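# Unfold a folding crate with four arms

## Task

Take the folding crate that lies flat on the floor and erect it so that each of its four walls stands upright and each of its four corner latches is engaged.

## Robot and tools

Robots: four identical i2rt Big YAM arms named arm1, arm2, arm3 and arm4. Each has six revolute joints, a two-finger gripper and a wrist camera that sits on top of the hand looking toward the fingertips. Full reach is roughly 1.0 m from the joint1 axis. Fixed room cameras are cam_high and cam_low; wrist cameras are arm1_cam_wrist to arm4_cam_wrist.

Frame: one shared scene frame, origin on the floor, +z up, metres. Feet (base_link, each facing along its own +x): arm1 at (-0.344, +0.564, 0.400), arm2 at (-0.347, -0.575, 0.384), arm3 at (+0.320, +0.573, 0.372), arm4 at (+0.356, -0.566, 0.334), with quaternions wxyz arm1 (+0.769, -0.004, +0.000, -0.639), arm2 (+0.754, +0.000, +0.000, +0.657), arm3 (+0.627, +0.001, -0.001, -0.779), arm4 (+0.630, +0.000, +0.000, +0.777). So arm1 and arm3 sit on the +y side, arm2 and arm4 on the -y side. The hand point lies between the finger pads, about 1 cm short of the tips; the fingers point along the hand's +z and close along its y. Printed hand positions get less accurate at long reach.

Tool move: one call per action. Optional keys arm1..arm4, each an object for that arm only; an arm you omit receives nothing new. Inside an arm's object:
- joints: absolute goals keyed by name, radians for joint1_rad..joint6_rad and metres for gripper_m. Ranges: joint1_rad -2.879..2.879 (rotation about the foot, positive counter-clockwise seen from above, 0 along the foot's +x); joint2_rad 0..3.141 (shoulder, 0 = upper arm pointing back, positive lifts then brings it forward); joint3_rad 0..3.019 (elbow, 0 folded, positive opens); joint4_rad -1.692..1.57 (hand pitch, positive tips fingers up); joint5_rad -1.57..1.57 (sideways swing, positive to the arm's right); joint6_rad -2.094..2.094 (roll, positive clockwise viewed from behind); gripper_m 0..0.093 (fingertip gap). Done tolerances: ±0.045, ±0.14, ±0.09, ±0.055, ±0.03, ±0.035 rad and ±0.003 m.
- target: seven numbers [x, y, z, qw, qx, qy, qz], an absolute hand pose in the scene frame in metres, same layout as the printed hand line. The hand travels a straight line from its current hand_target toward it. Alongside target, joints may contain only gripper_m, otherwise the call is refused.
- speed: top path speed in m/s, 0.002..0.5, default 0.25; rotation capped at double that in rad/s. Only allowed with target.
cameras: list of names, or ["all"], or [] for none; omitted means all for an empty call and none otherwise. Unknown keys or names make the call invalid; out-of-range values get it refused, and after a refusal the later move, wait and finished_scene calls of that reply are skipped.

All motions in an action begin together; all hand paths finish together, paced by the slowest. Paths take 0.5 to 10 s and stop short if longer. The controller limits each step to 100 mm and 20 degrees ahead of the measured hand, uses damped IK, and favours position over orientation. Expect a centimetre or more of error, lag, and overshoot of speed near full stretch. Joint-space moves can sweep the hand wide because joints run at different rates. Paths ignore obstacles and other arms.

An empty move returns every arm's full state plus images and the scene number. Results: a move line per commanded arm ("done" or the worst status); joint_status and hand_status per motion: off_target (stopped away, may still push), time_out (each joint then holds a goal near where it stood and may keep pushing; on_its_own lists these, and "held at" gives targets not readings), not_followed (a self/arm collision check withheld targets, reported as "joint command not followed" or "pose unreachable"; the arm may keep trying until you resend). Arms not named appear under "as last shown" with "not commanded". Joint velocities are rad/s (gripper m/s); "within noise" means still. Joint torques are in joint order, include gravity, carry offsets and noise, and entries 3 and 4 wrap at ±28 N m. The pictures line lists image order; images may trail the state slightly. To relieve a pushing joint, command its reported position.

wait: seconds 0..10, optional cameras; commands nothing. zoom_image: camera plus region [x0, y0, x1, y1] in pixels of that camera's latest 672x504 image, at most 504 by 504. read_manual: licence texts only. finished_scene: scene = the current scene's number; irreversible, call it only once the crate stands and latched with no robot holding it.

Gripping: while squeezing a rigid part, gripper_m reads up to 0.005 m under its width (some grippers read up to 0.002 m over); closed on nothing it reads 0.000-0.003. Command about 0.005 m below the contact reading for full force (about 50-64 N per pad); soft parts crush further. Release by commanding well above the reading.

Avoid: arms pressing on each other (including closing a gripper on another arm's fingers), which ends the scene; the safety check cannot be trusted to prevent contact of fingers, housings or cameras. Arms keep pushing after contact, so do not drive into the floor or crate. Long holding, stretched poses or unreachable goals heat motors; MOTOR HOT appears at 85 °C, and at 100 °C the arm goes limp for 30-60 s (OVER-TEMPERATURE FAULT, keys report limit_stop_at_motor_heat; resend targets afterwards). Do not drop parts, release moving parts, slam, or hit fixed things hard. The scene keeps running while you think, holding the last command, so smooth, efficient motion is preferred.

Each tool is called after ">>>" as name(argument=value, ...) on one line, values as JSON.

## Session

>>> move()

Scene clock: 0.00 s.
Joint torques (N m): no reading
Motor temperatures (°C): arm1=[27 28 28 26 23 23 25] | arm2=[23 24 24 24 27 26 24] | arm3=[26 24 27 23 26 23 27] | arm4=[24 26 26 29 26 24 26]
Heat: arm1: hottest joint2_rad 28 °C; arm2: hottest joint5_rad 27 °C; arm3: hottest joint3_rad 27 °C; arm4: hottest joint4_rad 29 °C.
Joint velocities: within noise
arm1.joint_positions: joint1_rad=+0.789 joint2_rad=+0.425 joint3_rad=+1.402 joint4_rad=-1.276 joint5_rad=+0.217 joint6_rad=-0.687 gripper_m=+0.09396
arm1.joint_status: not commanded
arm1.hand: x=-0.2365 y=+0.4511 z=+0.9932 quat_wxyz=(-0.418, -0.026, -0.802, +0.426) (m; scene frame)
arm1.hand_target: x=-0.2404 y=+0.4538 z=+1.0017 quat_wxyz=(-0.426, -0.027, -0.795, +0.430) (m; scene frame)
arm1.hand_status: not commanded
arm2.joint_positions: joint1_rad=-0.187 joint2_rad=+0.448 joint3_rad=+1.696 joint4_rad=-1.263 joint5_rad=+0.249 joint6_rad=-0.242 gripper_m=+0.09396
arm2.joint_status: not commanded
arm2.hand: x=-0.2825 y=-0.5188 z=+1.0983 quat_wxyz=(-0.653, +0.415, -0.579, -0.258) (m; scene frame)
arm2.hand_target: x=-0.2830 y=-0.5203 z=+1.1047 quat_wxyz=(-0.657, +0.411, -0.575, -0.261) (m; scene frame)
arm2.hand_status: not commanded
arm3.joint_positions: joint1_rad=+0.868 joint2_rad=+0.482 joint3_rad=+1.633 joint4_rad=-1.455 joint5_rad=+0.267 joint6_rad=-0.464 gripper_m=+0.09396
arm3.joint_status: not commanded
arm3.hand: x=+0.3451 y=+0.4623 z=+1.0140 quat_wxyz=(-0.385, -0.257, -0.760, +0.456) (m; scene frame)
arm3.hand_target: x=+0.3424 y=+0.4658 z=+1.0199 quat_wxyz=(-0.391, -0.257, -0.755, +0.460) (m; scene frame)
arm3.hand_status: not commanded
arm4.joint_positions: joint1_rad=-0.127 joint2_rad=+0.568 joint3_rad=+1.615 joint4_rad=-1.161 joint5_rad=+0.181 joint6_rad=-0.762 gripper_m=+0.09396
arm4.joint_status: not commanded
arm4.hand: x=+0.3738 y=-0.3903 z=+1.0285 quat_wxyz=(-0.627, +0.673, -0.321, -0.224) (m; scene frame)
arm4.hand_target: x=+0.3742 y=-0.3960 z=+1.0355 quat_wxyz=(-0.633, +0.667, -0.319, -0.228) (m; scene frame)
arm4.hand_status: not commanded
pictures: arm1_cam_wrist, arm2_cam_wrist, arm3_cam_wrist, arm4_cam_wrist, cam_high, cam_low

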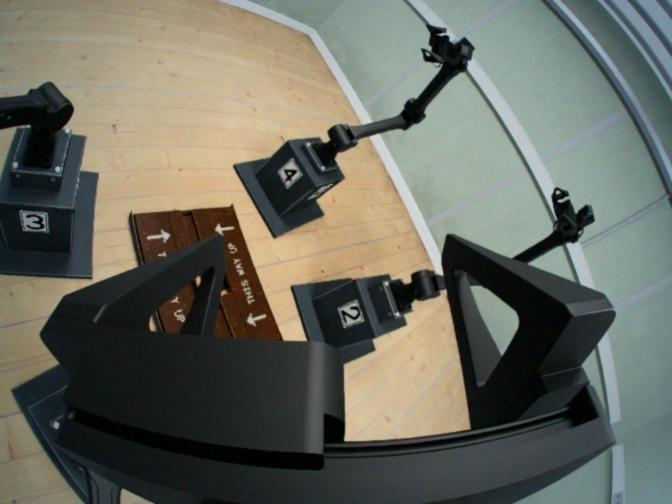

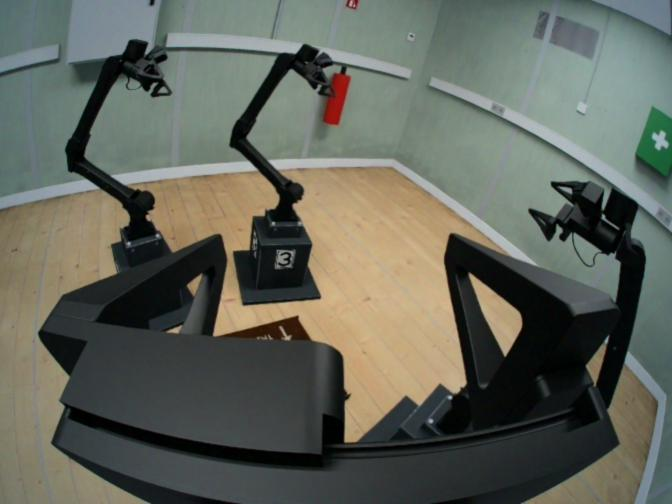

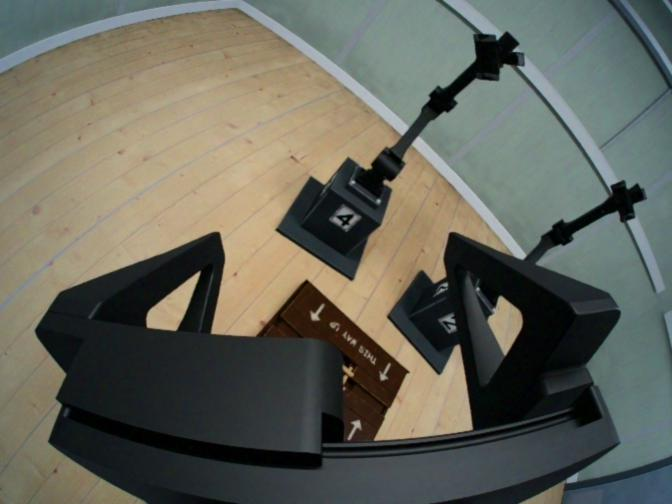

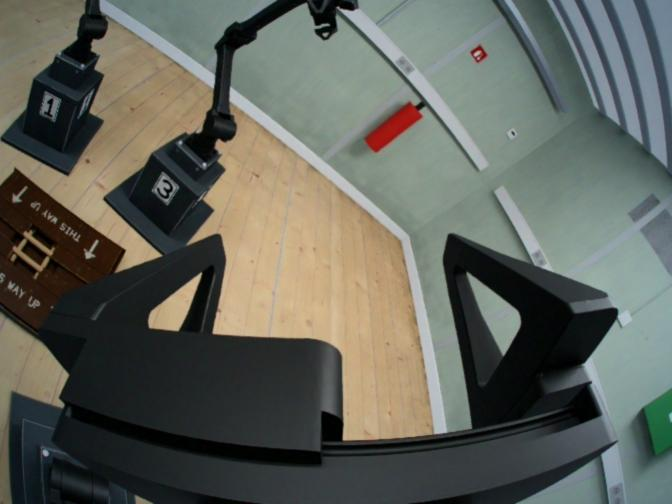

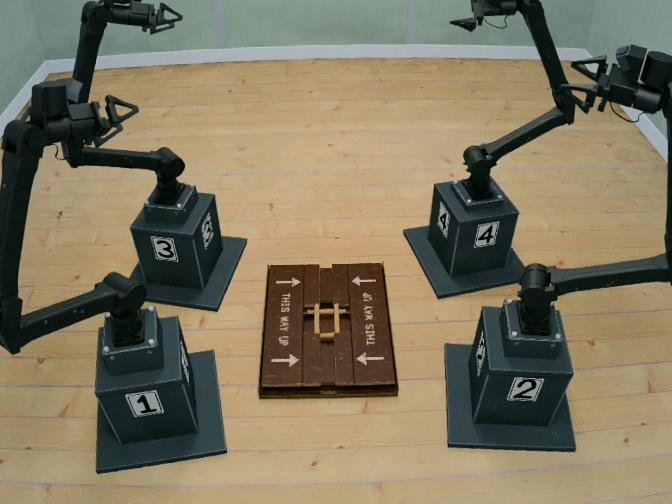

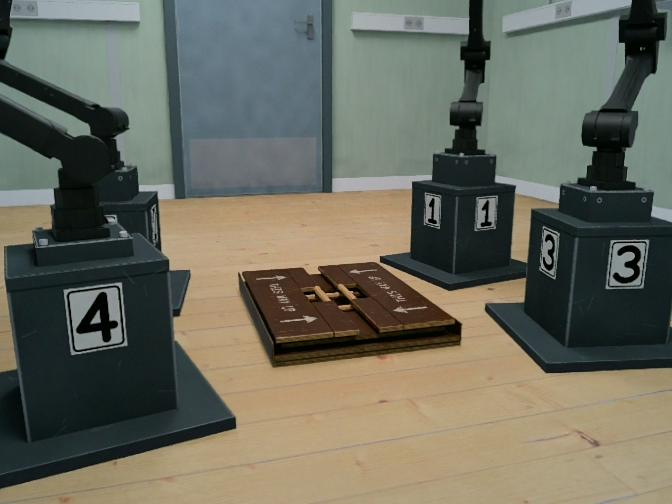

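>>> move(arm4={"target":[-0.033,-0.012,0.15,0,1,0,0],"speed":0.4,"joints":{"gripper_m":0.05}}, arm1={"target":[0.0,0.24,0.42,0,0,1,0],"speed":0.4,"joints":{"gripper_m":0.05}}, arm2={"joints":{"joint1_rad":0.0,"joint2_rad":1.5,"joint3_rad":1.3,"joint4_rad":-1.4,"joint5_rad":0,"joint6_rad":-0.15,"gripper_m":0.05}}, arm3={"joints":{"joint1_rad":0.1,"joint2_rad":1.5,"joint3_rad":1.3,"joint4_rad":-1.4,"joint5_rad":0,"joint6_rad":-0.1,"gripper_m":0.05}}, cameras=["all"])

Scene clock: 7.70 s.
Joint torques (N m): arm1=[0.85 -16.97 9.74 -0.01 -0.01 -0.05] | arm2=[0.79 -13.04 8.59 -0.09 -0.12 0.06] | arm3=[-0.91 -10.58 6.83 0.46 -0.03 0.14] | arm4=[2.32 -21.71 10.95 -0.57 -0.23 -0.1]
Motor temperatures (°C): arm1=[27 28 28 26 23 23 25] | arm2=[23 24 24 24 27 26 24] | arm3=[26 24 27 23 26 23 27] | arm4=[24 26 26 29 26 25 26]
Heat: arm1: hottest joint2_rad 28 °C; arm2: hottest joint5_rad 27 °C; arm3: hottest joint3_rad 27 °C; arm4: hottest joint4_rad 29 °C.
move: arm1 off_target; arm2 done; arm3 done; arm4 off_target
Joint velocities: within noise
arm1.joint_positions: joint1_rad=+0.622 joint2_rad=+1.754 joint3_rad=+1.100 joint4_rad=-0.950 joint5_rad=-0.007 joint6_rad=-0.742 gripper_m=+0.05007
arm1.joint_status: all done
arm1.hand: x=-0.0168 y=+0.2518 z=+0.4103 quat_wxyz=(+0.012, -0.011, -1.000, -0.011) (m; scene frame)
arm1.hand_target: x=-0.0011 y=+0.2437 z=+0.4189 quat_wxyz=(+0.003, +0.000, -1.000, -0.004) (m; scene frame)
arm1.hand_status: off_target (0.023 m and 2.3 deg from the pose sent, 0.655 m and 73.4 deg at the start)
arm2.joint_positions: joint1_rad=-0.002 joint2_rad=+1.501 joint3_rad=+1.275 joint4_rad=-1.390 joint5_rad=+0.002 joint6_rad=-0.159 gripper_m=+0.05013
arm2.joint_status: all done
arm2.hand: x=-0.2876 y=-0.1551 z=+0.5643 quat_wxyz=(+0.017, +0.714, -0.699, +0.014) (m; scene frame)
arm2.hand_target: x=-0.2914 y=-0.1484 z=+0.5692 quat_wxyz=(+0.016, +0.715, -0.699, +0.012) (m; scene frame)
arm2.hand_status: not commanded
arm3.joint_positions: joint1_rad=+0.094 joint2_rad=+1.493 joint3_rad=+1.303 joint4_rad=-1.403 joint5_rad=+0.011 joint6_rad=-0.099 gripper_m=+0.05013
arm3.joint_status: all done
arm3.hand: x=+0.2652 y=+0.1472 z=+0.5646 quat_wxyz=(+0.010, -0.715, -0.699, -0.006) (m; scene frame)
arm3.hand_target: x=+0.2644 y=+0.1468 z=+0.5558 quat_wxyz=(+0.015, -0.719, -0.695, -0.015) (m; scene frame)
arm3.hand_status: not commanded
arm4.joint_positions: joint1_rad=+0.392 joint2_rad=+2.498 joint3_rad=+1.830 joint4_rad=-0.913 joint5_rad=+0.007 joint6_rad=-0.929 gripper_m=+0.05007
arm4.joint_status: all done
arm4.hand: x=-0.0166 y=-0.0181 z=+0.1532 quat_wxyz=(+0.002, +1.000, -0.021, +0.006) (m; scene frame)
arm4.hand_target: x=-0.0244 y=-0.0154 z=+0.1461 quat_wxyz=(+0.003, +1.000, -0.009, +0.005) (m; scene frame)
arm4.hand_status: off_target (0.018 m and 2.5 deg from the pose sent, 1.039 m and 95.4 deg at the start)
pictures: arm1_cam_wrist, arm2_cam_wrist, arm3_cam_wrist, arm4_cam_wrist, cam_high, cam_low

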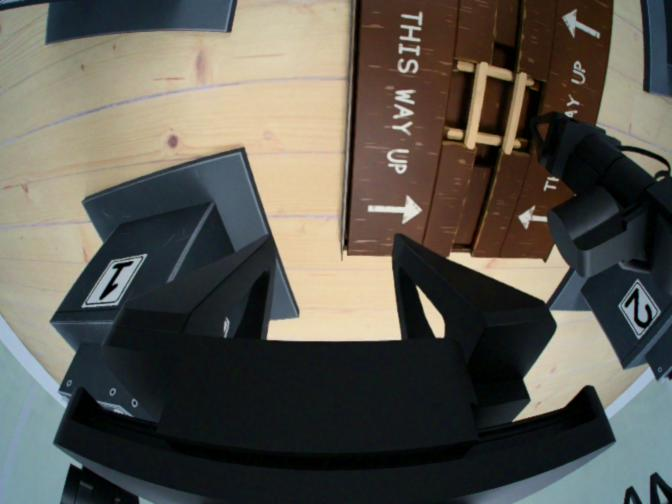

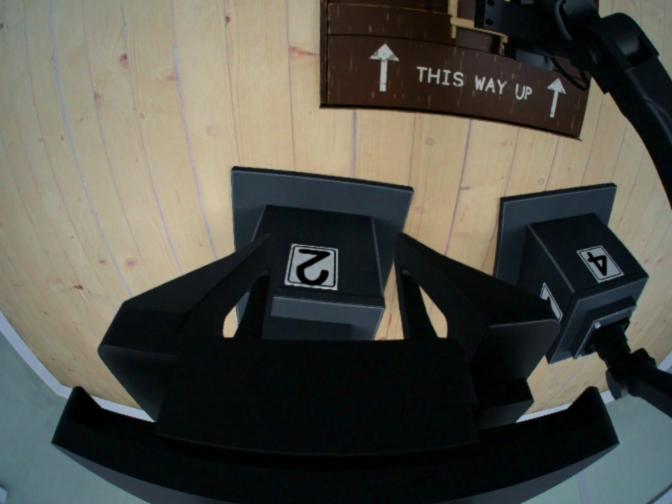

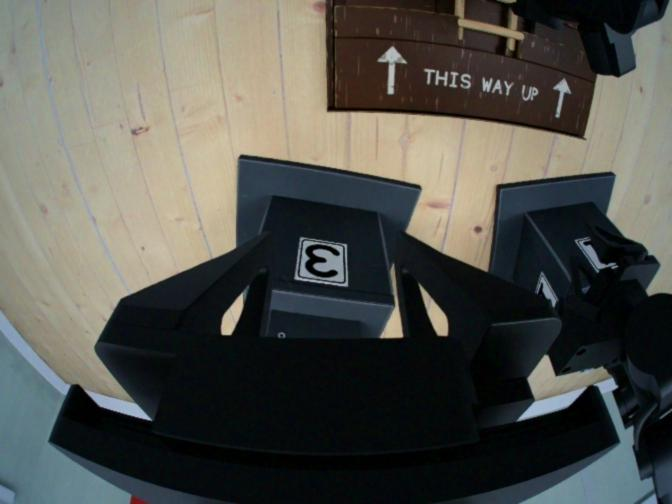

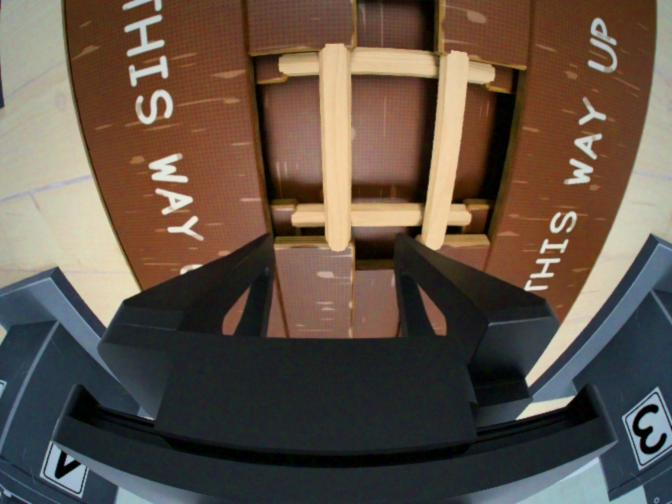

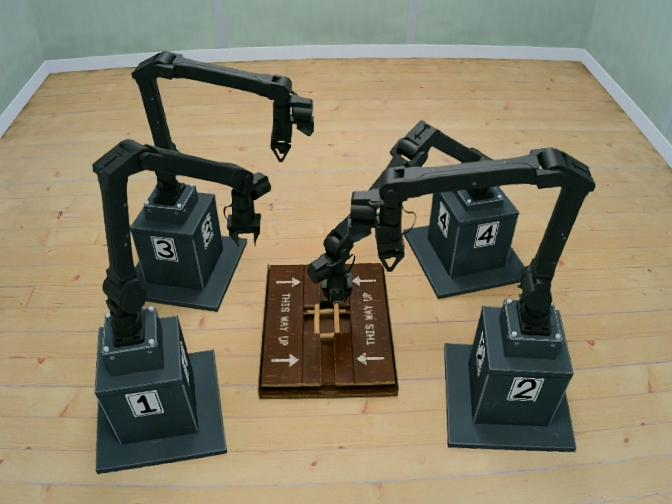

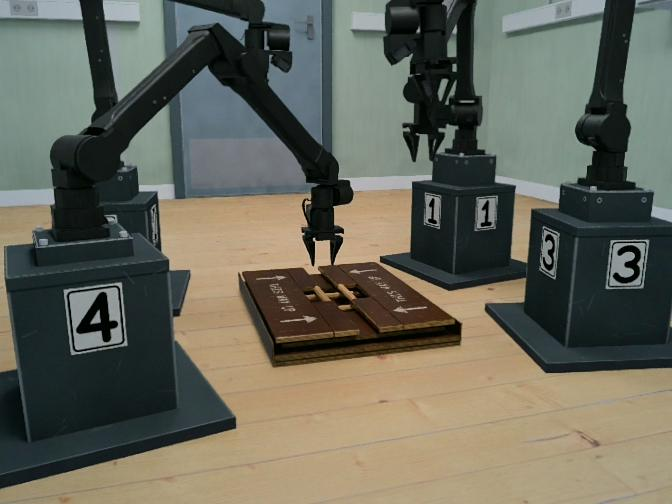

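>>> move(arm4={"target":[-0.036,-0.012,0.045,0,1,0,0],"speed":0.15})

>>> move(arm4={"joints":{"gripper_m":0.0}}, cameras=["arm4_cam_wrist"])

Scene clock: 11.10 s.
Joint torques (N m): arm1=[0.85 -16.91 9.58 0.14 -0.03 -0.02] | arm2=[0.79 -13.04 8.58 -0.08 -0.12 0.06] | arm3=[-1.2 -10.81 7.01 0.4 0 0.17] | arm4=[2.43 -22.42 10.19 0.08 -0.24 -0.1]
Motor temperatures (°C): arm1=[27 28 28 26 23 23 25] | arm2=[23 24 24 24 27 26 24] | arm3=[26 24 28 23 26 23 27] | arm4=[24 26 27 29 26 25 26]
Heat: arm1: hottest joint2_rad 28 °C; arm2: hottest joint5_rad 27 °C; arm3: hottest joint3_rad 28 °C; arm4: hottest joint4_rad 29 °C.
move: arm4 off_target
Joint velocities: within noise
arm1, arm2, arm3: as last shown
arm4.joint_positions: joint1_rad=+0.405 joint2_rad=+2.710 joint3_rad=+1.954 joint4_rad=-0.828 joint5_rad=+0.004 joint6_rad=-0.938 gripper_m=+0.05007
arm4.joint_status: not commanded
arm4.hand: x=-0.0281 y=-0.0186 z=+0.0519 quat_wxyz=(+0.004, +1.000, -0.010, +0.005) (m; scene frame)
arm4.hand_target: x=-0.0384 y=-0.0147 z=+0.0456 quat_wxyz=(-0.001, +1.000, +0.003, +0.000) (m; scene frame)
arm4.hand_status: off_target (0.012 m and 1.4 deg from the pose sent, 0.110 m and 2.5 deg at the start)
pictures: none

Scene clock: 11.83 s.
Joint torques (N m): arm1=[0.44 -16.79 9.83 0.03 -0.02 -0.02] | arm2=[0.79 -12.98 8.59 -0.08 -0.12 0.06] | arm3=[-0.56 -10.34 6.89 0.44 -0.01 0.12] | arm4=[2.37 -22.77 10.1 -0.03 -0.24 -0.1]
Motor temperatures (°C): arm1=[27 28 28 26 23 23 25] | arm2=[23 24 24 24 27 26 24] | arm3=[26 24 28 23 26 23 27] | arm4=[24 26 27 29 26 25 26]
Heat: arm1: hottest joint2_rad 28 °C; arm2: hottest joint5_rad 27 °C; arm3: hottest joint3_rad 28 °C; arm4: hottest joint4_rad 29 °C.
move: arm4 off_target
Joint velocities: within noise
arm1, arm2, arm3: as last shown
arm4.joint_positions: joint1_rad=+0.404 joint2_rad=+2.710 joint3_rad=+1.955 joint4_rad=-0.822 joint5_rad=+0.004 joint6_rad=-0.938 gripper_m=+0.01714
arm4.joint_status: gripper_m off_target (ended at +0.01716, target +0.00000)
arm4.hand: x=-0.0286 y=-0.0162 z=+0.0523 quat_wxyz=(+0.001, +1.000, -0.011, +0.003) (m; scene frame)
arm4.hand_target: x=-0.0381 y=-0.0134 z=+0.0456 quat_wxyz=(-0.003, +1.000, +0.002, -0.001) (m; scene frame)
arm4.hand_status: not commanded
pictures: arm4_cam_wrist

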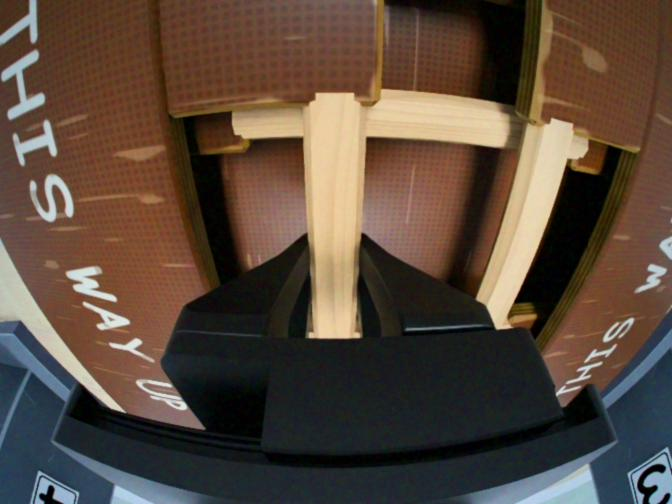

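>>> move(arm4={"target":[-0.036,-0.016,0.112,0.174,0.985,0,0],"speed":0.12})

>>> move(arm4={"target":[-0.036,-0.032,0.165,0.259,0.966,0,0],"speed":0.12})

>>> move(arm4={"target":[-0.036,-0.07,0.195,0.28,0.96,0,0],"speed":0.12})

>>> move(arm4={"target":[-0.036,-0.127,0.225,0.26,0.966,0,0],"speed":0.12})

>>> move(arm4={"target":[-0.036,-0.192,0.222,0.216,0.976,0,0],"speed":0.12,"joints":{"gripper_m":0.022}}, arm1={"target":[0.0,0.024,0.12,0,0,1,0],"speed":0.25,"joints":{"gripper_m":0.05}}, cameras=["arm1_cam_wrist","arm4_cam_wrist","cam_low"])

Scene clock: 16.03 s.
Joint torques (N m): arm1=[0.44 -16.79 9.54 0.21 -0.01 -0.03] | arm2=[0.79 -13.04 8.58 -0.09 -0.12 0.06] | arm3=[-0.67 -10.64 6.94 0.47 0.01 0.16] | arm4=[1.61 -27.63 12.07 -4.04 -1.03 -0.14]
Motor temperatures (°C): arm1=[27 28 29 26 23 23 25] | arm2=[23 24 24 24 27 26 24] | arm3=[26 24 28 23 26 23 27] | arm4=[24 27 27 29 26 25 26]
Heat: arm1: hottest joint3_rad 29 °C; arm2: hottest joint5_rad 27 °C; arm3: hottest joint3_rad 28 °C; arm4: hottest joint4_rad 29 °C.
move: arm4 off_target
Joint velocities: within noise
arm1, arm2, arm3: as last shown
arm4.joint_positions: joint1_rad=+0.363 joint2_rad=+2.851 joint3_rad=+2.334 joint4_rad=-1.333 joint5_rad=-0.164 joint6_rad=-1.009 gripper_m=+0.01641
arm4.joint_status: not commanded
arm4.hand: x=-0.0285 y=-0.0185 z=+0.0838 quat_wxyz=(+0.160, +0.987, -0.007, +0.006) (m; scene frame)
arm4.hand_target: x=-0.0348 y=-0.0130 z=+0.1105 quat_wxyz=(+0.171, +0.985, -0.002, -0.002) (m; scene frame)
arm4.hand_status: off_target (0.029 m and 1.9 deg from the pose sent, 0.060 m and 19.9 deg at the start)
pictures: none

Scene clock: 17.73 s.
Joint torques (N m): arm1=[0.91 -16.56 9.84 -0.1 0.01 -0.06] | arm2=[0.85 -12.92 8.59 -0.08 -0.13 0.06] | arm3=[-0.91 -10.11 6.95 0.53 0.01 0.15] | arm4=[2.08 -27.16 12.55 -4.16 -1.16 -0.14]
Motor temperatures (°C): arm1=[27 28 29 26 23 23 25] | arm2=[23 24 24 24 27 26 24] | arm3=[26 24 28 23 26 23 27] | arm4=[24 27 27 29 26 25 26]
Heat: arm1: hottest joint3_rad 29 °C; arm2: hottest joint5_rad 27 °C; arm3: hottest joint3_rad 28 °C; arm4: hottest joint4_rad 29 °C.
move: arm4 off_target
Joint velocities: within noise
arm1, arm2, arm3: as last shown
arm4.joint_positions: joint1_rad=+0.350 joint2_rad=+2.868 joint3_rad=+2.489 joint4_rad=-1.628 joint5_rad=-0.243 joint6_rad=-1.053 gripper_m=+0.01654
arm4.joint_status: not commanded
arm4.hand: x=-0.0273 y=-0.0306 z=+0.1408 quat_wxyz=(+0.245, +0.970, -0.007, +0.008) (m; scene frame)
arm4.hand_target: x=-0.0356 y=-0.0308 z=+0.1648 quat_wxyz=(+0.256, +0.967, +0.000, +0.000) (m; scene frame)
arm4.hand_status: off_target (0.026 m and 2.1 deg from the pose sent, 0.083 m and 11.6 deg at the start; a joint's target at an end of its range on 13 of 51 steps)
pictures: none

Scene clock: 18.97 s.
Joint torques (N m): arm1=[0.38 -16.91 9.66 -0.05 -0.04 -0.01] | arm2=[0.79 -12.98 8.61 -0.08 -0.12 0.06] | arm3=[-0.73 -10.29 6.82 0.39 0.02 0.14] | arm4=[3.43 -28.34 6.41 -2.85 -1.13 -0.04]
Motor temperatures (°C): arm1=[27 28 29 26 23 23 25] | arm2=[23 24 24 24 27 26 24] | arm3=[26 24 28 23 26 23 27] | arm4=[24 27 27 29 27 25 26]
Heat: arm1: hottest joint3_rad 29 °C; arm2: hottest joint5_rad 27 °C; arm3: hottest joint3_rad 28 °C; arm4: hottest joint4_rad 29 °C.
move: arm4 off_target
Joint velocities: within noise
arm1, arm2, arm3: as last shown
arm4.joint_positions: joint1_rad=+0.358 joint2_rad=+2.739 joint3_rad=+2.320 joint4_rad=-1.605 joint5_rad=-0.279 joint6_rad=-1.053 gripper_m=+0.01617
arm4.joint_status: not commanded
arm4.hand: x=-0.0273 y=-0.0509 z=+0.1788 quat_wxyz=(+0.260, +0.966, -0.008, -0.002) (m; scene frame)
arm4.hand_target: x=-0.0367 y=-0.0688 z=+0.1944 quat_wxyz=(+0.280, +0.960, +0.000, +0.000) (m; scene frame)
arm4.hand_status: off_target (0.026 m and 2.6 deg from the pose sent, 0.068 m and 4.3 deg at the start)
pictures: none

Scene clock: 20.27 s.
Joint torques (N m): arm1=[0.62 -16.62 9.62 0.13 -0.02 -0.04] | arm2=[0.79 -13.04 8.59 -0.09 -0.12 0.06] | arm3=[-0.67 -10.64 6.82 0.38 0.02 0.11] | arm4=[4.48 -25.05 5.26 -2.92 -1.14 0.15]
Motor temperatures (°C): arm1=[27 28 29 26 23 23 25] | arm2=[23 24 25 24 27 26 24] | arm3=[26 24 28 23 26 23 27] | arm4=[24 27 27 29 27 25 26]
Heat: arm1: hottest joint3_rad 29 °C; arm2: hottest joint5_rad 27 °C; arm3: hottest joint3_rad 28 °C; arm4: hottest joint4_rad 29 °C.
move: arm4 off_target
Joint velocities: within noise
arm1, arm2, arm3: as last shown
arm4.joint_positions: joint1_rad=+0.396 joint2_rad=+2.493 joint3_rad=+1.966 joint4_rad=-1.413 joint5_rad=-0.277 joint6_rad=-1.009 gripper_m=+0.01618
arm4.joint_status: not commanded
arm4.hand: x=-0.0280 y=-0.0928 z=+0.2223 quat_wxyz=(+0.227, +0.974, -0.005, -0.013) (m; scene frame)
arm4.hand_target: x=-0.0357 y=-0.1248 z=+0.2263 quat_wxyz=(+0.258, +0.966, +0.000, +0.001) (m; scene frame)
arm4.hand_status: off_target (0.035 m and 4.3 deg from the pose sent, 0.089 m and 0.9 deg at the start)
pictures: none

Scene clock: 22.90 s.
Joint torques (N m): arm1=[-0.73 -25.23 7.9 0.09 -0.01 -0.01] | arm2=[0.73 -12.98 8.58 -0.09 -0.12 0.06] | arm3=[-0.79 -10.58 6.95 0.5 0 0.15] | arm4=[2.78 -21.71 5.83 -0.59 -0.31 0.22]
Motor temperatures (°C): arm1=[27 29 29 26 23 23 25] | arm2=[23 25 25 24 27 26 24] | arm3=[26 24 29 23 26 23 27] | arm4=[24 28 27 29 27 25 26]
Heat: arm1: hottest joint2_rad 29 °C; arm2: hottest joint5_rad 27 °C; arm3: hottest joint3_rad 29 °C; arm4: hottest joint4_rad 29 °C.
move: arm1 off_target; arm4 done
Joint velocities: within noise
arm1.joint_positions: joint1_rad=+0.390 joint2_rad=+2.622 joint3_rad=+1.753 joint4_rad=-0.715 joint5_rad=-0.010 joint6_rad=-0.995 gripper_m=+0.05007
arm1.joint_status: all done
arm1.hand: x=-0.0033 y=+0.0366 z=+0.1211 quat_wxyz=(+0.002, +0.000, -1.000, -0.005) (m; scene frame)
arm1.hand_target: x=-0.0003 y=+0.0272 z=+0.1186 quat_wxyz=(-0.001, +0.003, -1.000, -0.002) (m; scene frame)
arm1.hand_status: off_target (0.013 m and 0.6 deg from the pose sent, 0.369 m and 2.3 deg at the start)
arm2, arm3: as last shown
arm4.joint_positions: joint1_rad=+0.499 joint2_rad=+2.317 joint3_rad=+1.626 joint4_rad=-1.210 joint5_rad=-0.283 joint6_rad=-0.915 gripper_m=+0.02197
arm4.joint_status: all done
arm4.hand: x=-0.0344 y=-0.1833 z=+0.2255 quat_wxyz=(+0.214, +0.977, +0.002, -0.006) (m; scene frame)
arm4.hand_target: x=-0.0365 y=-0.1921 z=+0.2231 quat_wxyz=(+0.216, +0.976, +0.000, +0.000) (m; scene frame)
arm4.hand_status: done (0.010 m and 0.7 deg from the pose sent, 0.099 m and 2.1 deg at the start)
pictures: arm1_cam_wrist, arm4_cam_wrist, cam_low

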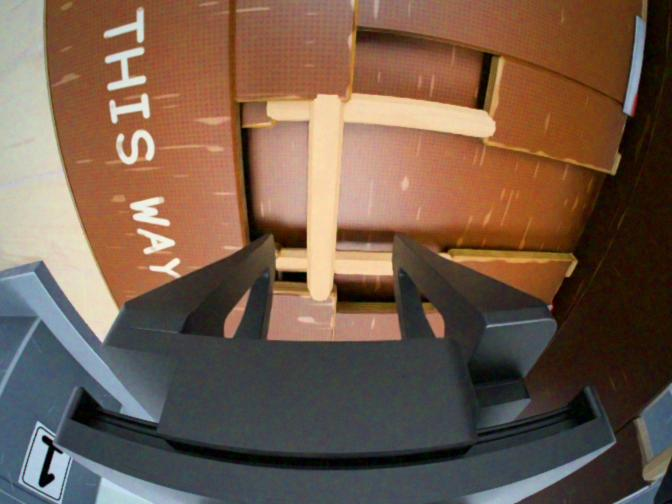

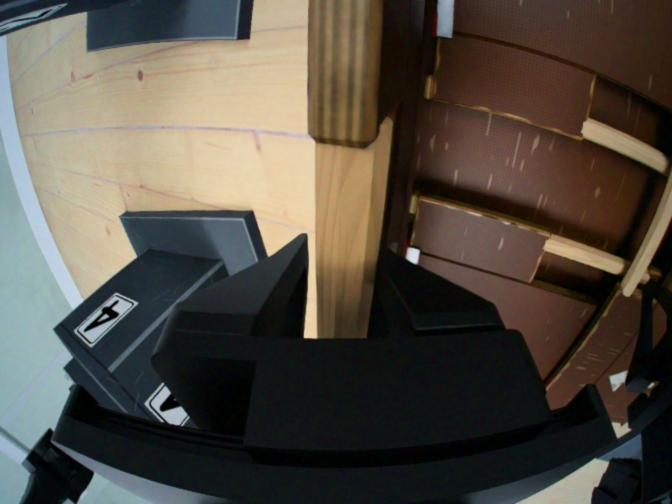

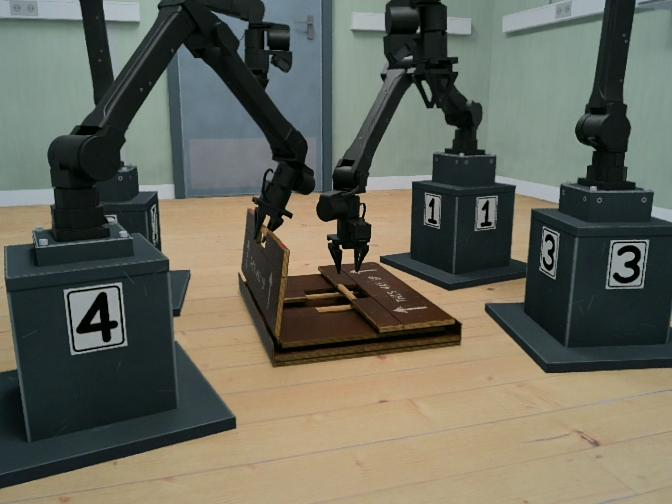

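>>> move(arm1={"target":[0.007,0.024,0.052,0,0,1,0],"speed":0.15})

>>> move(arm1={"joints":{"gripper_m":0.0}}, cameras=["arm1_cam_wrist"])

>>> move(arm1={"target":[0.009,0.034,0.112,0,0,0.985,0.174],"speed":0.12})

>>> move(arm1={"target":[0.011,0.05,0.165,0,0,0.966,0.259],"speed":0.12})

>>> move(arm1={"target":[0.012,0.088,0.195,0,0,0.957,0.292],"speed":0.12}, cameras=["arm1_cam_wrist"])

Scene clock: 26.33 s.
Joint torques (N m): arm1=[0.44 -25.88 7.53 0.72 0.11 0.11] | arm2=[0.79 -13.04 8.58 -0.08 -0.12 0.06] | arm3=[-0.97 -10.05 7.01 0.44 0.06 0.15] | arm4=[2.78 -21.66 5.85 -0.59 -0.31 0.22]
Motor temperatures (°C): arm1=[27 29 30 26 23 23 25] | arm2=[23 25 25 24 27 26 24] | arm3=[26 24 29 23 26 23 27] | arm4=[24 28 27 29 27 25 26]
Heat: arm1: hottest joint3_rad 30 °C; arm2: hottest joint5_rad 27 °C; arm3: hottest joint3_rad 29 °C; arm4: hottest joint4_rad 29 °C.
move: arm1 off_target
Joint velocities: within noise
arm1.joint_positions: joint1_rad=+0.392 joint2_rad=+2.785 joint3_rad=+1.878 joint4_rad=-0.690 joint5_rad=-0.009 joint6_rad=-0.997 gripper_m=+0.05007
arm1.joint_status: not commanded
arm1.hand: x=-0.0024 y=+0.0354 z=+0.0515 quat_wxyz=(+0.006, +0.001, -1.000, -0.011) (m; scene frame)
arm1.hand_target: x=+0.0070 y=+0.0254 z=+0.0523 quat_wxyz=(+0.001, +0.001, -1.000, +0.000) (m; scene frame)
arm1.hand_status: off_target (0.015 m and 1.4 deg from the pose sent, 0.071 m and 0.6 deg at the start)
arm2.joint_positions: joint1_rad=-0.002 joint2_rad=+1.501 joint3_rad=+1.275 joint4_rad=-1.390 joint5_rad=+0.002 joint6_rad=-0.159 gripper_m=+0.05013
arm2.joint_status: not commanded
arm2.hand: x=-0.2876 y=-0.1551 z=+0.5643 quat_wxyz=(+0.017, +0.714, -0.699, +0.014) (m; scene frame)
arm2.hand_target: x=-0.2914 y=-0.1484 z=+0.5692 quat_wxyz=(+0.016, +0.715, -0.699, +0.012) (m; scene frame)
arm2.hand_status: not commanded
arm3.joint_positions: joint1_rad=+0.094 joint2_rad=+1.493 joint3_rad=+1.303 joint4_rad=-1.403 joint5_rad=+0.011 joint6_rad=-0.099 gripper_m=+0.05013
arm3.joint_status: not commanded
arm3.hand: x=+0.2652 y=+0.1472 z=+0.5646 quat_wxyz=(+0.010, -0.715, -0.699, -0.006) (m; scene frame)
arm3.hand_target: x=+0.2644 y=+0.1468 z=+0.5558 quat_wxyz=(+0.015, -0.719, -0.695, -0.015) (m; scene frame)
arm3.hand_status: not commanded
arm4: as last shown
pictures: none

Scene clock: 27.03 s.
Joint torques (N m): arm1=[-0.21 -26.75 7.51 1.2 0.22 0.01] | arm2=[0.79 -13.04 8.59 -0.06 -0.12 0.06] | arm3=[-0.73 -10.46 6.99 0.42 0.01 0.16] | arm4=[2.78 -21.66 5.85 -0.59 -0.31 0.22]
Motor temperatures (°C): arm1=[27 29 30 26 23 23 25] | arm2=[23 25 25 24 27 26 24] | arm3=[26 24 29 23 26 23 27] | arm4=[24 28 27 29 27 25 26]
Heat: arm1: hottest joint3_rad 30 °C; arm2: hottest joint5_rad 27 °C; arm3: hottest joint3_rad 29 °C; arm4: hottest joint4_rad 29 °C.
move: arm1 off_target
Joint velocities: within noise
arm1.joint_positions: joint1_rad=+0.395 joint2_rad=+2.785 joint3_rad=+1.878 joint4_rad=-0.707 joint5_rad=-0.019 joint6_rad=-0.975 gripper_m=+0.01717
arm1.joint_status: gripper_m off_target (ended at +0.01721, target +0.00000)
arm1.hand: x=-0.0015 y=+0.0410 z=+0.0517 quat_wxyz=(+0.007, -0.008, -1.000, -0.021) (m; scene frame)
arm1.hand_target: x=+0.0083 y=+0.0261 z=+0.0525 quat_wxyz=(-0.003, -0.003, -1.000, -0.002) (m; scene frame)
arm1.hand_status: not commanded
arm2, arm3, arm4: as last shown
pictures: arm1_cam_wrist

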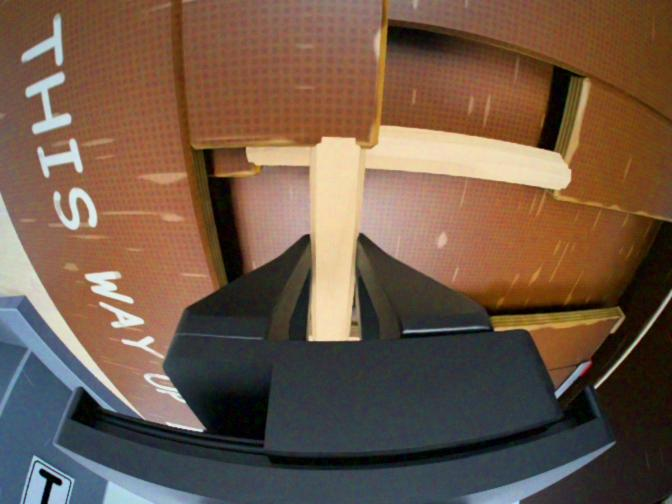

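Scene clock: 29.27 s.
Joint torques (N m): arm1=[-0.85 -30.8 8.65 -3.1 -0.69 -0.22] | arm2=[0.73 -12.98 8.58 -0.09 -0.12 0.07] | arm3=[-0.79 -10.64 6.97 0.46 0.01 0.15] | arm4=[2.78 -21.71 5.83 -0.59 -0.31 0.22]
Motor temperatures (°C): arm1=[27 30 30 26 23 23 25] | arm2=[23 25 25 24 27 26 24] | arm3=[26 24 29 23 26 23 27] | arm4=[24 28 27 29 27 25 26]
Heat: arm1: hottest joint2_rad 30 °C; arm2: hottest joint5_rad 27 °C; arm3: hottest joint3_rad 29 °C; arm4: hottest joint4_rad 29 °C.
move: arm1 off_target
Joint velocities: within noise
arm1.joint_positions: joint1_rad=+0.355 joint2_rad=+2.870 joint3_rad=+2.163 joint4_rad=-1.152 joint5_rad=-0.161 joint6_rad=-1.023 gripper_m=+0.01657
arm1.joint_status: not commanded
arm1.hand: x=-0.0013 y=+0.0403 z=+0.0837 quat_wxyz=(+0.009, -0.016, -0.987, -0.161) (m; scene frame)
arm1.hand_target: x=+0.0038 y=+0.0278 z=+0.1104 quat_wxyz=(+0.000, -0.005, -0.986, -0.167) (m; scene frame)
arm1.hand_status: off_target (0.031 m and 2.6 deg from the pose sent, 0.062 m and 17.7 deg at the start)
arm2, arm3, arm4: as last shown
pictures: none

Scene clock: 30.80 s.
Joint torques (N m): arm1=[0.85 -30.8 8.46 -3.18 -0.78 -0.11] | arm2=[0.85 -12.98 8.59 -0.09 -0.12 0.06] | arm3=[-0.73 -10.29 7.01 0.4 -0.01 0.14] | arm4=[2.78 -21.71 5.83 -0.59 -0.31 0.22]
Motor temperatures (°C): arm1=[27 30 30 26 23 23 25] | arm2=[23 25 25 24 27 26 24] | arm3=[26 24 29 23 26 23 27] | arm4=[24 28 27 29 26 25 26]
Heat: arm1: hottest joint2_rad 30 °C; arm2: hottest joint5_rad 27 °C; arm3: hottest joint3_rad 29 °C; arm4: hottest joint4_rad 29 °C.
move: arm1 off_target
Joint velocities: within noise
arm1.joint_positions: joint1_rad=+0.340 joint2_rad=+2.866 joint3_rad=+2.278 joint4_rad=-1.436 joint5_rad=-0.248 joint6_rad=-1.077 gripper_m=+0.01566
arm1.joint_status: not commanded
arm1.hand: x=-0.0005 y=+0.0504 z=+0.1392 quat_wxyz=(+0.006, -0.014, -0.968, -0.250) (m; scene frame)
arm1.hand_target: x=+0.0113 y=+0.0487 z=+0.1646 quat_wxyz=(+0.000, -0.001, -0.966, -0.258) (m; scene frame)
arm1.hand_status: off_target (0.028 m and 2.0 deg from the pose sent, 0.083 m and 11.7 deg at the start)
arm2, arm3, arm4: as last shown
pictures: none

Scene clock: 31.93 s.
Joint torques (N m): arm1=[2.32 -31.44 4.46 -3.02 -1.08 -0.18] | arm2=[0.85 -13.04 8.58 -0.09 -0.12 0.06] | arm3=[-0.79 -11.16 6.87 0.42 -0.01 0.15] | arm4=[2.84 -21.66 5.85 -0.59 -0.31 0.22]
Motor temperatures (°C): arm1=[27 30 30 26 23 23 25] | arm2=[23 25 25 24 27 26 24] | arm3=[26 24 29 23 26 23 27] | arm4=[24 28 27 29 26 25 26]
Heat: arm1: hottest joint2_rad 30 °C; arm2: hottest joint5_rad 27 °C; arm3: hottest joint3_rad 29 °C; arm4: hottest joint4_rad 29 °C.
move: arm1 off_target
Joint velocities: within noise
arm1.joint_positions: joint1_rad=+0.346 joint2_rad=+2.771 joint3_rad=+2.164 joint4_rad=-1.440 joint5_rad=-0.282 joint6_rad=-1.078 gripper_m=+0.01487
arm1.joint_status: not commanded
arm1.hand: x=+0.0008 y=+0.0673 z=+0.1734 quat_wxyz=(-0.002, -0.016, -0.963, -0.267) (m; scene frame)
arm1.hand_target: x=+0.0131 y=+0.0864 z=+0.1946 quat_wxyz=(+0.000, +0.000, -0.957, -0.291) (m; scene frame)
arm1.hand_status: off_target (0.032 m and 3.4 deg from the pose sent, 0.068 m and 5.2 deg at the start)
arm2, arm3, arm4: as last shown
pictures: arm1_cam_wrist

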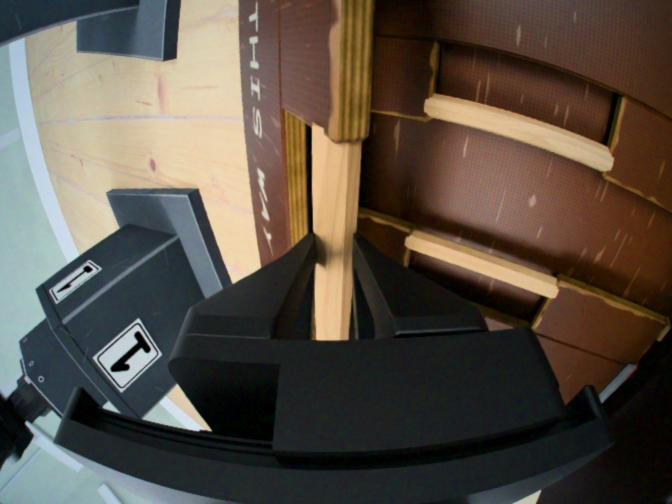

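>>> move(arm1={"target":[0.012,0.146,0.218,0,0,0.966,0.259],"speed":0.12})

>>> move(arm1={"target":[0.008,0.211,0.218,0,0,0.976,0.216],"speed":0.12,"joints":{"gripper_m":0.022}})

>>> move(arm1={"target":[0.005,0.220,0.218,0,0,0.991,-0.13],"speed":0.15,"joints":{"gripper_m":0.033}}, arm4={"target":[-0.036,-0.203,0.222,-0.13,0.991,0,0],"speed":0.15,"joints":{"gripper_m":0.033}}, cameras=["arm1_cam_wrist","arm4_cam_wrist","cam_high","cam_low"])

Scene clock: 34.87 s.
Joint torques (N m): arm1=[-1.08 -27.58 4.67 0.08 -0.16 0.16] | arm2=[0.73 -12.98 8.59 -0.1 -0.12 0.06] | arm3=[-1.03 -11.05 7.08 0.31 0.01 0.19] | arm4=[2.84 -21.71 5.85 -0.59 -0.31 0.22]
Motor temperatures (°C): arm1=[27 31 30 26 23 23 25] | arm2=[23 25 25 24 27 26 24] | arm3=[26 25 29 23 26 23 27] | arm4=[24 29 27 29 26 25 26]
Heat: arm1: hottest joint2_rad 31 °C; arm2: hottest joint5_rad 27 °C; arm3: hottest joint3_rad 29 °C; arm4: hottest joint2_rad 29 °C.
move: arm1 done
Joint velocities: within noise
arm1.joint_positions: joint1_rad=+0.447 joint2_rad=+2.533 joint3_rad=+1.784 joint4_rad=-1.278 joint5_rad=-0.299 joint6_rad=-1.038 gripper_m=+0.00071
arm1.joint_status: not commanded
arm1.on_its_own: gripper_m moved -0.01416 to your old target +0.00000
arm1.hand: x=+0.0177 y=+0.1532 z=+0.2158 quat_wxyz=(+0.005, +0.013, -0.965, -0.264) (m; scene frame)
arm1.hand_target: x=+0.0157 y=+0.1491 z=+0.2187 quat_wxyz=(+0.002, +0.004, -0.966, -0.259) (m; scene frame)
arm1.hand_status: done (0.009 m and 1.7 deg from the pose sent, 0.091 m and 2.1 deg at the start)
arm2, arm3, arm4: as last shown
pictures: none

Scene clock: 36.23 s.
Joint torques (N m): arm1=[-0.26 -25.17 4.03 0.16 0.02 0.12] | arm2=[0.79 -13.04 8.58 -0.08 -0.12 0.06] | arm3=[-1.03 -10.58 6.94 0.43 0.07 0.11] | arm4=[2.78 -21.66 5.85 -0.59 -0.31 0.22]
Motor temperatures (°C): arm1=[27 31 30 26 23 23 25] | arm2=[23 25 25 24 27 26 24] | arm3=[26 25 29 23 26 23 27] | arm4=[24 29 27 29 26 25 26]
Heat: arm1: hottest joint2_rad 31 °C; arm2: hottest joint5_rad 27 °C; arm3: hottest joint3_rad 29 °C; arm4: hottest joint2_rad 29 °C.
move: arm1 done
Joint velocities: within noise
arm1.joint_positions: joint1_rad=+0.504 joint2_rad=+2.381 joint3_rad=+1.476 joint4_rad=-1.023 joint5_rad=-0.282 joint6_rad=-0.943 gripper_m=+0.02196
arm1.joint_status: all done
arm1.hand: x=+0.0059 y=+0.2120 z=+0.2160 quat_wxyz=(+0.001, +0.004, -0.975, -0.221) (m; scene frame)
arm1.hand_target: x=+0.0069 y=+0.2111 z=+0.2187 quat_wxyz=(+0.000, +0.000, -0.976, -0.216) (m; scene frame)
arm1.hand_status: done (0.003 m and 0.8 deg from the pose sent, 0.059 m and 5.8 deg at the start)
arm2, arm3, arm4: as last shown
pictures: none

Scene clock: 39.30 s.
Joint torques (N m): arm1=[0.44 -20.48 3.07 1.37 0.35 0.23] | arm2=[0.79 -13.04 8.57 -0.08 -0.12 0.06] | arm3=[-0.79 -11.11 6.83 0.46 0.04 0.12] | arm4=[2.73 -18.2 5.46 0.7 -0.02 0.31]
Motor temperatures (°C): arm1=[27 31 30 26 23 23 25] | arm2=[23 25 25 24 27 26 24] | arm3=[26 25 29 23 26 23 27] | arm4=[24 29 27 29 26 25 26]
Heat: arm1: hottest joint2_rad 31 °C; arm2: hottest joint5_rad 27 °C; arm3: hottest joint3_rad 29 °C; arm4: hottest joint2_rad 29 °C.
move: arm1 done; arm4 done
Joint velocities: within noise
arm1.joint_positions: joint1_rad=+0.669 joint2_rad=+2.169 joint3_rad=+1.022 joint4_rad=-0.270 joint5_rad=+0.178 joint6_rad=-0.744 gripper_m=+0.03293
arm1.joint_status: all done
arm1.hand: x=+0.0002 y=+0.2207 z=+0.2144 quat_wxyz=(+0.005, +0.007, -0.993, +0.120) (m; scene frame)
arm1.hand_target: x=+0.0041 y=+0.2222 z=+0.2177 quat_wxyz=(+0.000, +0.004, -0.992, +0.125) (m; scene frame)
arm1.hand_status: done (0.006 m and 1.6 deg from the pose sent, 0.008 m and 40.5 deg at the start)
arm2, arm3: as last shown
arm4.joint_positions: joint1_rad=+0.668 joint2_rad=+2.067 joint3_rad=+1.153 joint4_rad=-0.502 joint5_rad=+0.201 joint6_rad=-0.722 gripper_m=+0.03293
arm4.joint_status: all done
arm4.hand: x=-0.0307 y=-0.1977 z=+0.2217 quat_wxyz=(-0.126, +0.992, +0.005, +0.006) (m; scene frame)
arm4.hand_target: x=-0.0337 y=-0.2041 z=+0.2222 quat_wxyz=(-0.128, +0.992, +0.003, +0.003) (m; scene frame)
arm4.hand_status: done (0.007 m and 1.0 deg from the pose sent, 0.020 m and 39.7 deg at the start)
pictures: arm1_cam_wrist, arm4_cam_wrist, cam_high, cam_low

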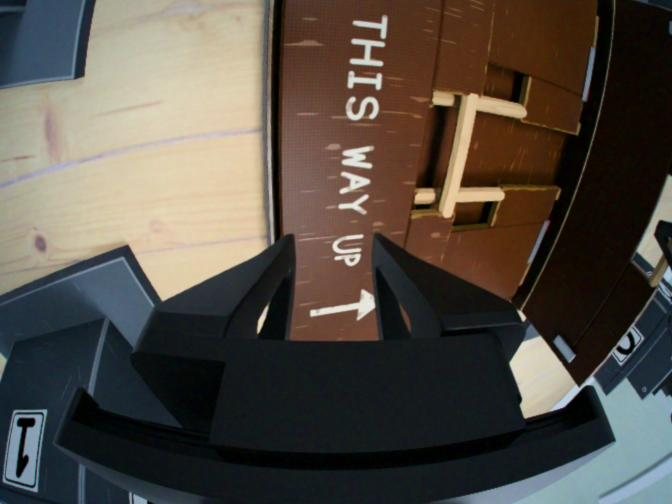

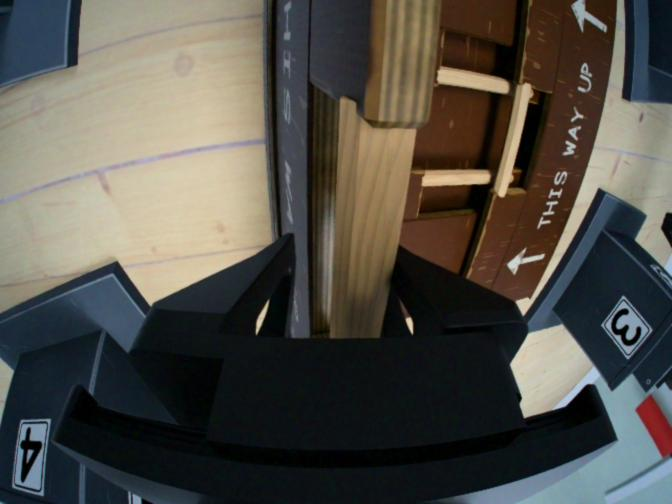

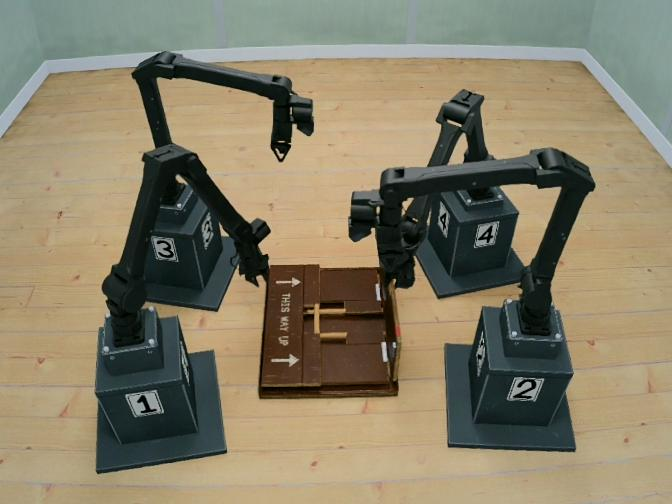

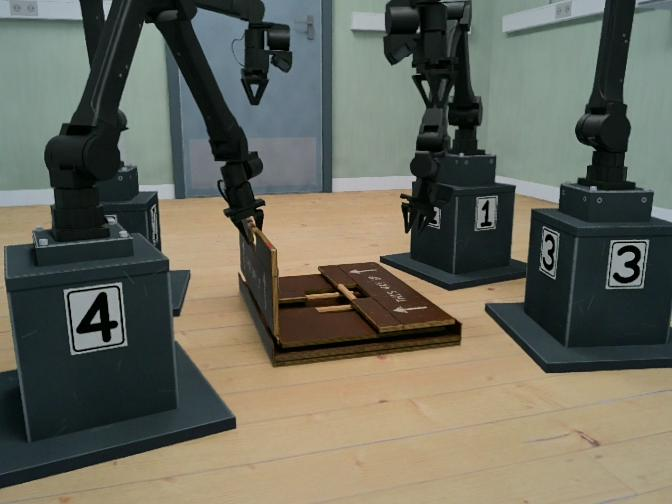

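>>> move(arm1={"target":[0.004,0.10,0.26,0,0,1,0],"speed":0.25,"joints":{"gripper_m":0.05}})

>>> move(arm1={"target":[0.006,0.024,0.11,0,0,1,0],"speed":0.25,"joints":{"gripper_m":0.05}}, cameras=["arm1_cam_wrist"])

>>> move(arm1={"target":[0.006,0.025,0.043,0,0,1,0],"speed":0.12})

>>> move(arm1={"joints":{"gripper_m":0.0}}, cameras=["arm1_cam_wrist"])

Scene clock: 43.57 s.
Joint torques (N m): arm1=[-0.03 -22.07 8.28 0.24 0.01 -0.02] | arm2=[0.79 -12.98 8.59 -0.09 -0.12 0.06] | arm3=[-0.79 -10.17 6.99 0.31 -0.01 0.14] | arm4=[2.73 -18.26 5.48 0.72 -0.01 0.3]
Motor temperatures (°C): arm1=[27 31 30 26 23 23 25] | arm2=[23 25 25 24 27 26 24] | arm3=[26 25 30 23 26 23 27] | arm4=[24 29 27 29 26 25 26]
Heat: arm1: hottest joint2_rad 31 °C; arm2: hottest joint5_rad 27 °C; arm3: hottest joint3_rad 30 °C; arm4: hottest joint2_rad 29 °C.
move: arm1 off_target
Joint velocities: within noise
arm1.joint_positions: joint1_rad=+0.455 joint2_rad=+2.243 joint3_rad=+1.419 joint4_rad=-0.762 joint5_rad=-0.003 joint6_rad=-0.911 gripper_m=+0.04993
arm1.joint_status: all done
arm1.hand: x=-0.0071 y=+0.1090 z=+0.2569 quat_wxyz=(+0.007, -0.010, -1.000, -0.004) (m; scene frame)
arm1.hand_target: x=+0.0045 y=+0.0994 z=+0.2597 quat_wxyz=(+0.001, -0.002, -1.000, +0.002) (m; scene frame)
arm1.hand_status: off_target (0.015 m and 1.5 deg from the pose sent, 0.129 m and 13.8 deg at the start)
arm2.joint_positions: joint1_rad=-0.002 joint2_rad=+1.501 joint3_rad=+1.275 joint4_rad=-1.390 joint5_rad=+0.002 joint6_rad=-0.159 gripper_m=+0.05013
arm2.joint_status: not commanded
arm2.hand: x=-0.2876 y=-0.1551 z=+0.5643 quat_wxyz=(+0.017, +0.714, -0.699, +0.014) (m; scene frame)
arm2.hand_target: x=-0.2914 y=-0.1484 z=+0.5692 quat_wxyz=(+0.016, +0.715, -0.699, +0.012) (m; scene frame)
arm2.hand_status: not commanded
arm3.joint_positions: joint1_rad=+0.094 joint2_rad=+1.493 joint3_rad=+1.303 joint4_rad=-1.403 joint5_rad=+0.011 joint6_rad=-0.099 gripper_m=+0.05013
arm3.joint_status: not commanded
arm3.hand: x=+0.2652 y=+0.1472 z=+0.5646 quat_wxyz=(+0.010, -0.715, -0.699, -0.006) (m; scene frame)
arm3.hand_target: x=+0.2644 y=+0.1468 z=+0.5558 quat_wxyz=(+0.015, -0.719, -0.695, -0.015) (m; scene frame)
arm3.hand_status: not commanded
arm4: as last shown
pictures: none

Scene clock: 45.37 s.
Joint torques (N m): arm1=[-0.38 -25.47 7.86 0.09 0.02 -0.06] | arm2=[0.79 -13.04 8.59 -0.08 -0.12 0.06] | arm3=[-1.08 -11.11 7.05 0.43 -0.02 0.13] | arm4=[2.73 -18.26 5.46 0.7 -0.02 0.3]
Motor temperatures (°C): arm1=[27 31 30 26 23 23 25] | arm2=[23 25 25 24 27 26 24] | arm3=[26 25 30 23 26 23 27] | arm4=[24 29 27 29 26 25 26]
Heat: arm1: hottest joint2_rad 31 °C; arm2: hottest joint5_rad 27 °C; arm3: hottest joint3_rad 30 °C; arm4: hottest joint2_rad 29 °C.
move: arm1 off_target
Joint velocities: within noise
arm1.joint_positions: joint1_rad=+0.398 joint2_rad=+2.650 joint3_rad=+1.786 joint4_rad=-0.716 joint5_rad=-0.007 joint6_rad=-0.982 gripper_m=+0.04993
arm1.joint_status: all done
arm1.hand: x=+0.0033 y=+0.0342 z=+0.1121 quat_wxyz=(+0.003, -0.003, -1.000, -0.003) (m; scene frame)
arm1.hand_target: x=+0.0062 y=+0.0251 z=+0.1099 quat_wxyz=(+0.000, +0.000, -1.000, +0.000) (m; scene frame)
arm1.hand_status: off_target (0.011 m and 0.6 deg from the pose sent, 0.170 m and 1.5 deg at the start)
arm2, arm3, arm4: as last shown
pictures: arm1_cam_wrist

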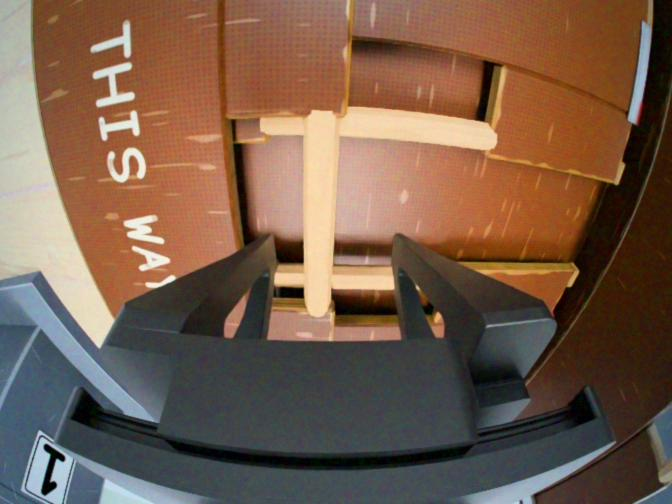

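Scene clock: 46.87 s.
Joint torques (N m): arm1=[-0.26 -26.11 7.61 0.85 0.05 -0.02] | arm2=[0.79 -13.04 8.58 -0.08 -0.12 0.07] | arm3=[-1.08 -10.34 6.97 0.53 -0.05 0.12] | arm4=[2.73 -18.2 5.48 0.72 -0.02 0.3]
Motor temperatures (°C): arm1=[27 31 30 26 23 23 25] | arm2=[23 25 25 24 27 26 24] | arm3=[26 25 30 23 26 23 27] | arm4=[24 29 27 29 26 25 26]
Heat: arm1: hottest joint2_rad 31 °C; arm2: hottest joint5_rad 27 °C; arm3: hottest joint3_rad 30 °C; arm4: hottest joint2_rad 29 °C.
move: arm1 off_target
Joint velocities: within noise
arm1.joint_positions: joint1_rad=+0.398 joint2_rad=+2.801 joint3_rad=+1.887 joint4_rad=-0.684 joint5_rad=-0.007 joint6_rad=-0.983 gripper_m=+0.04993
arm1.joint_status: not commanded
arm1.hand: x=-0.0003 y=+0.0387 z=+0.0433 quat_wxyz=(+0.008, -0.003, -1.000, -0.011) (m; scene frame)
arm1.hand_target: x=+0.0051 y=+0.0265 z=+0.0424 quat_wxyz=(+0.000, +0.001, -1.000, +0.000) (m; scene frame)
arm1.hand_status: off_target (0.015 m and 1.5 deg from the pose sent, 0.070 m and 0.6 deg at the start)
arm2, arm3, arm4: as last shown
pictures: none

Scene clock: 47.53 s.
Joint torques (N m): arm1=[-0.79 -26.4 7.54 1.07 0.19 -0.11] | arm2=[0.73 -12.98 8.59 -0.1 -0.12 0.06] | arm3=[-0.85 -10.46 6.86 0.4 0.03 0.15] | arm4=[2.73 -18.2 5.46 0.72 -0.02 0.29]
Motor temperatures (°C): arm1=[27 31 30 26 23 23 25] | arm2=[23 25 25 24 27 26 24] | arm3=[26 25 30 23 26 23 27] | arm4=[24 29 27 29 26 25 26]
Heat: arm1: hottest joint2_rad 31 °C; arm2: hottest joint5_rad 27 °C; arm3: hottest joint3_rad 30 °C; arm4: hottest joint2_rad 29 °C.
move: arm1 off_target
Joint velocities: within noise
arm1.joint_positions: joint1_rad=+0.398 joint2_rad=+2.801 joint3_rad=+1.887 joint4_rad=-0.693 joint5_rad=-0.019 joint6_rad=-0.963 gripper_m=+0.01758
arm1.joint_status: gripper_m off_target (ended at +0.01761, target +0.00000)
arm1.hand: x=+0.0002 y=+0.0418 z=+0.0434 quat_wxyz=(+0.005, -0.013, -1.000, -0.018) (m; scene frame)
arm1.hand_target: x=+0.0061 y=+0.0276 z=+0.0424 quat_wxyz=(-0.003, -0.004, -1.000, -0.003) (m; scene frame)
arm1.hand_status: not commanded
arm2, arm3, arm4: as last shown
pictures: arm1_cam_wrist

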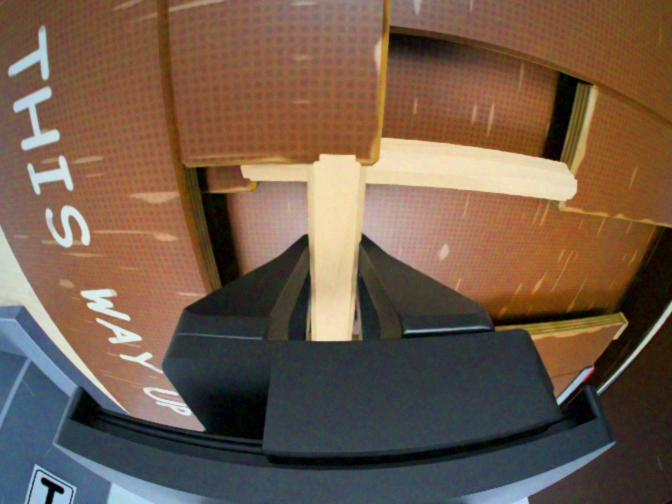

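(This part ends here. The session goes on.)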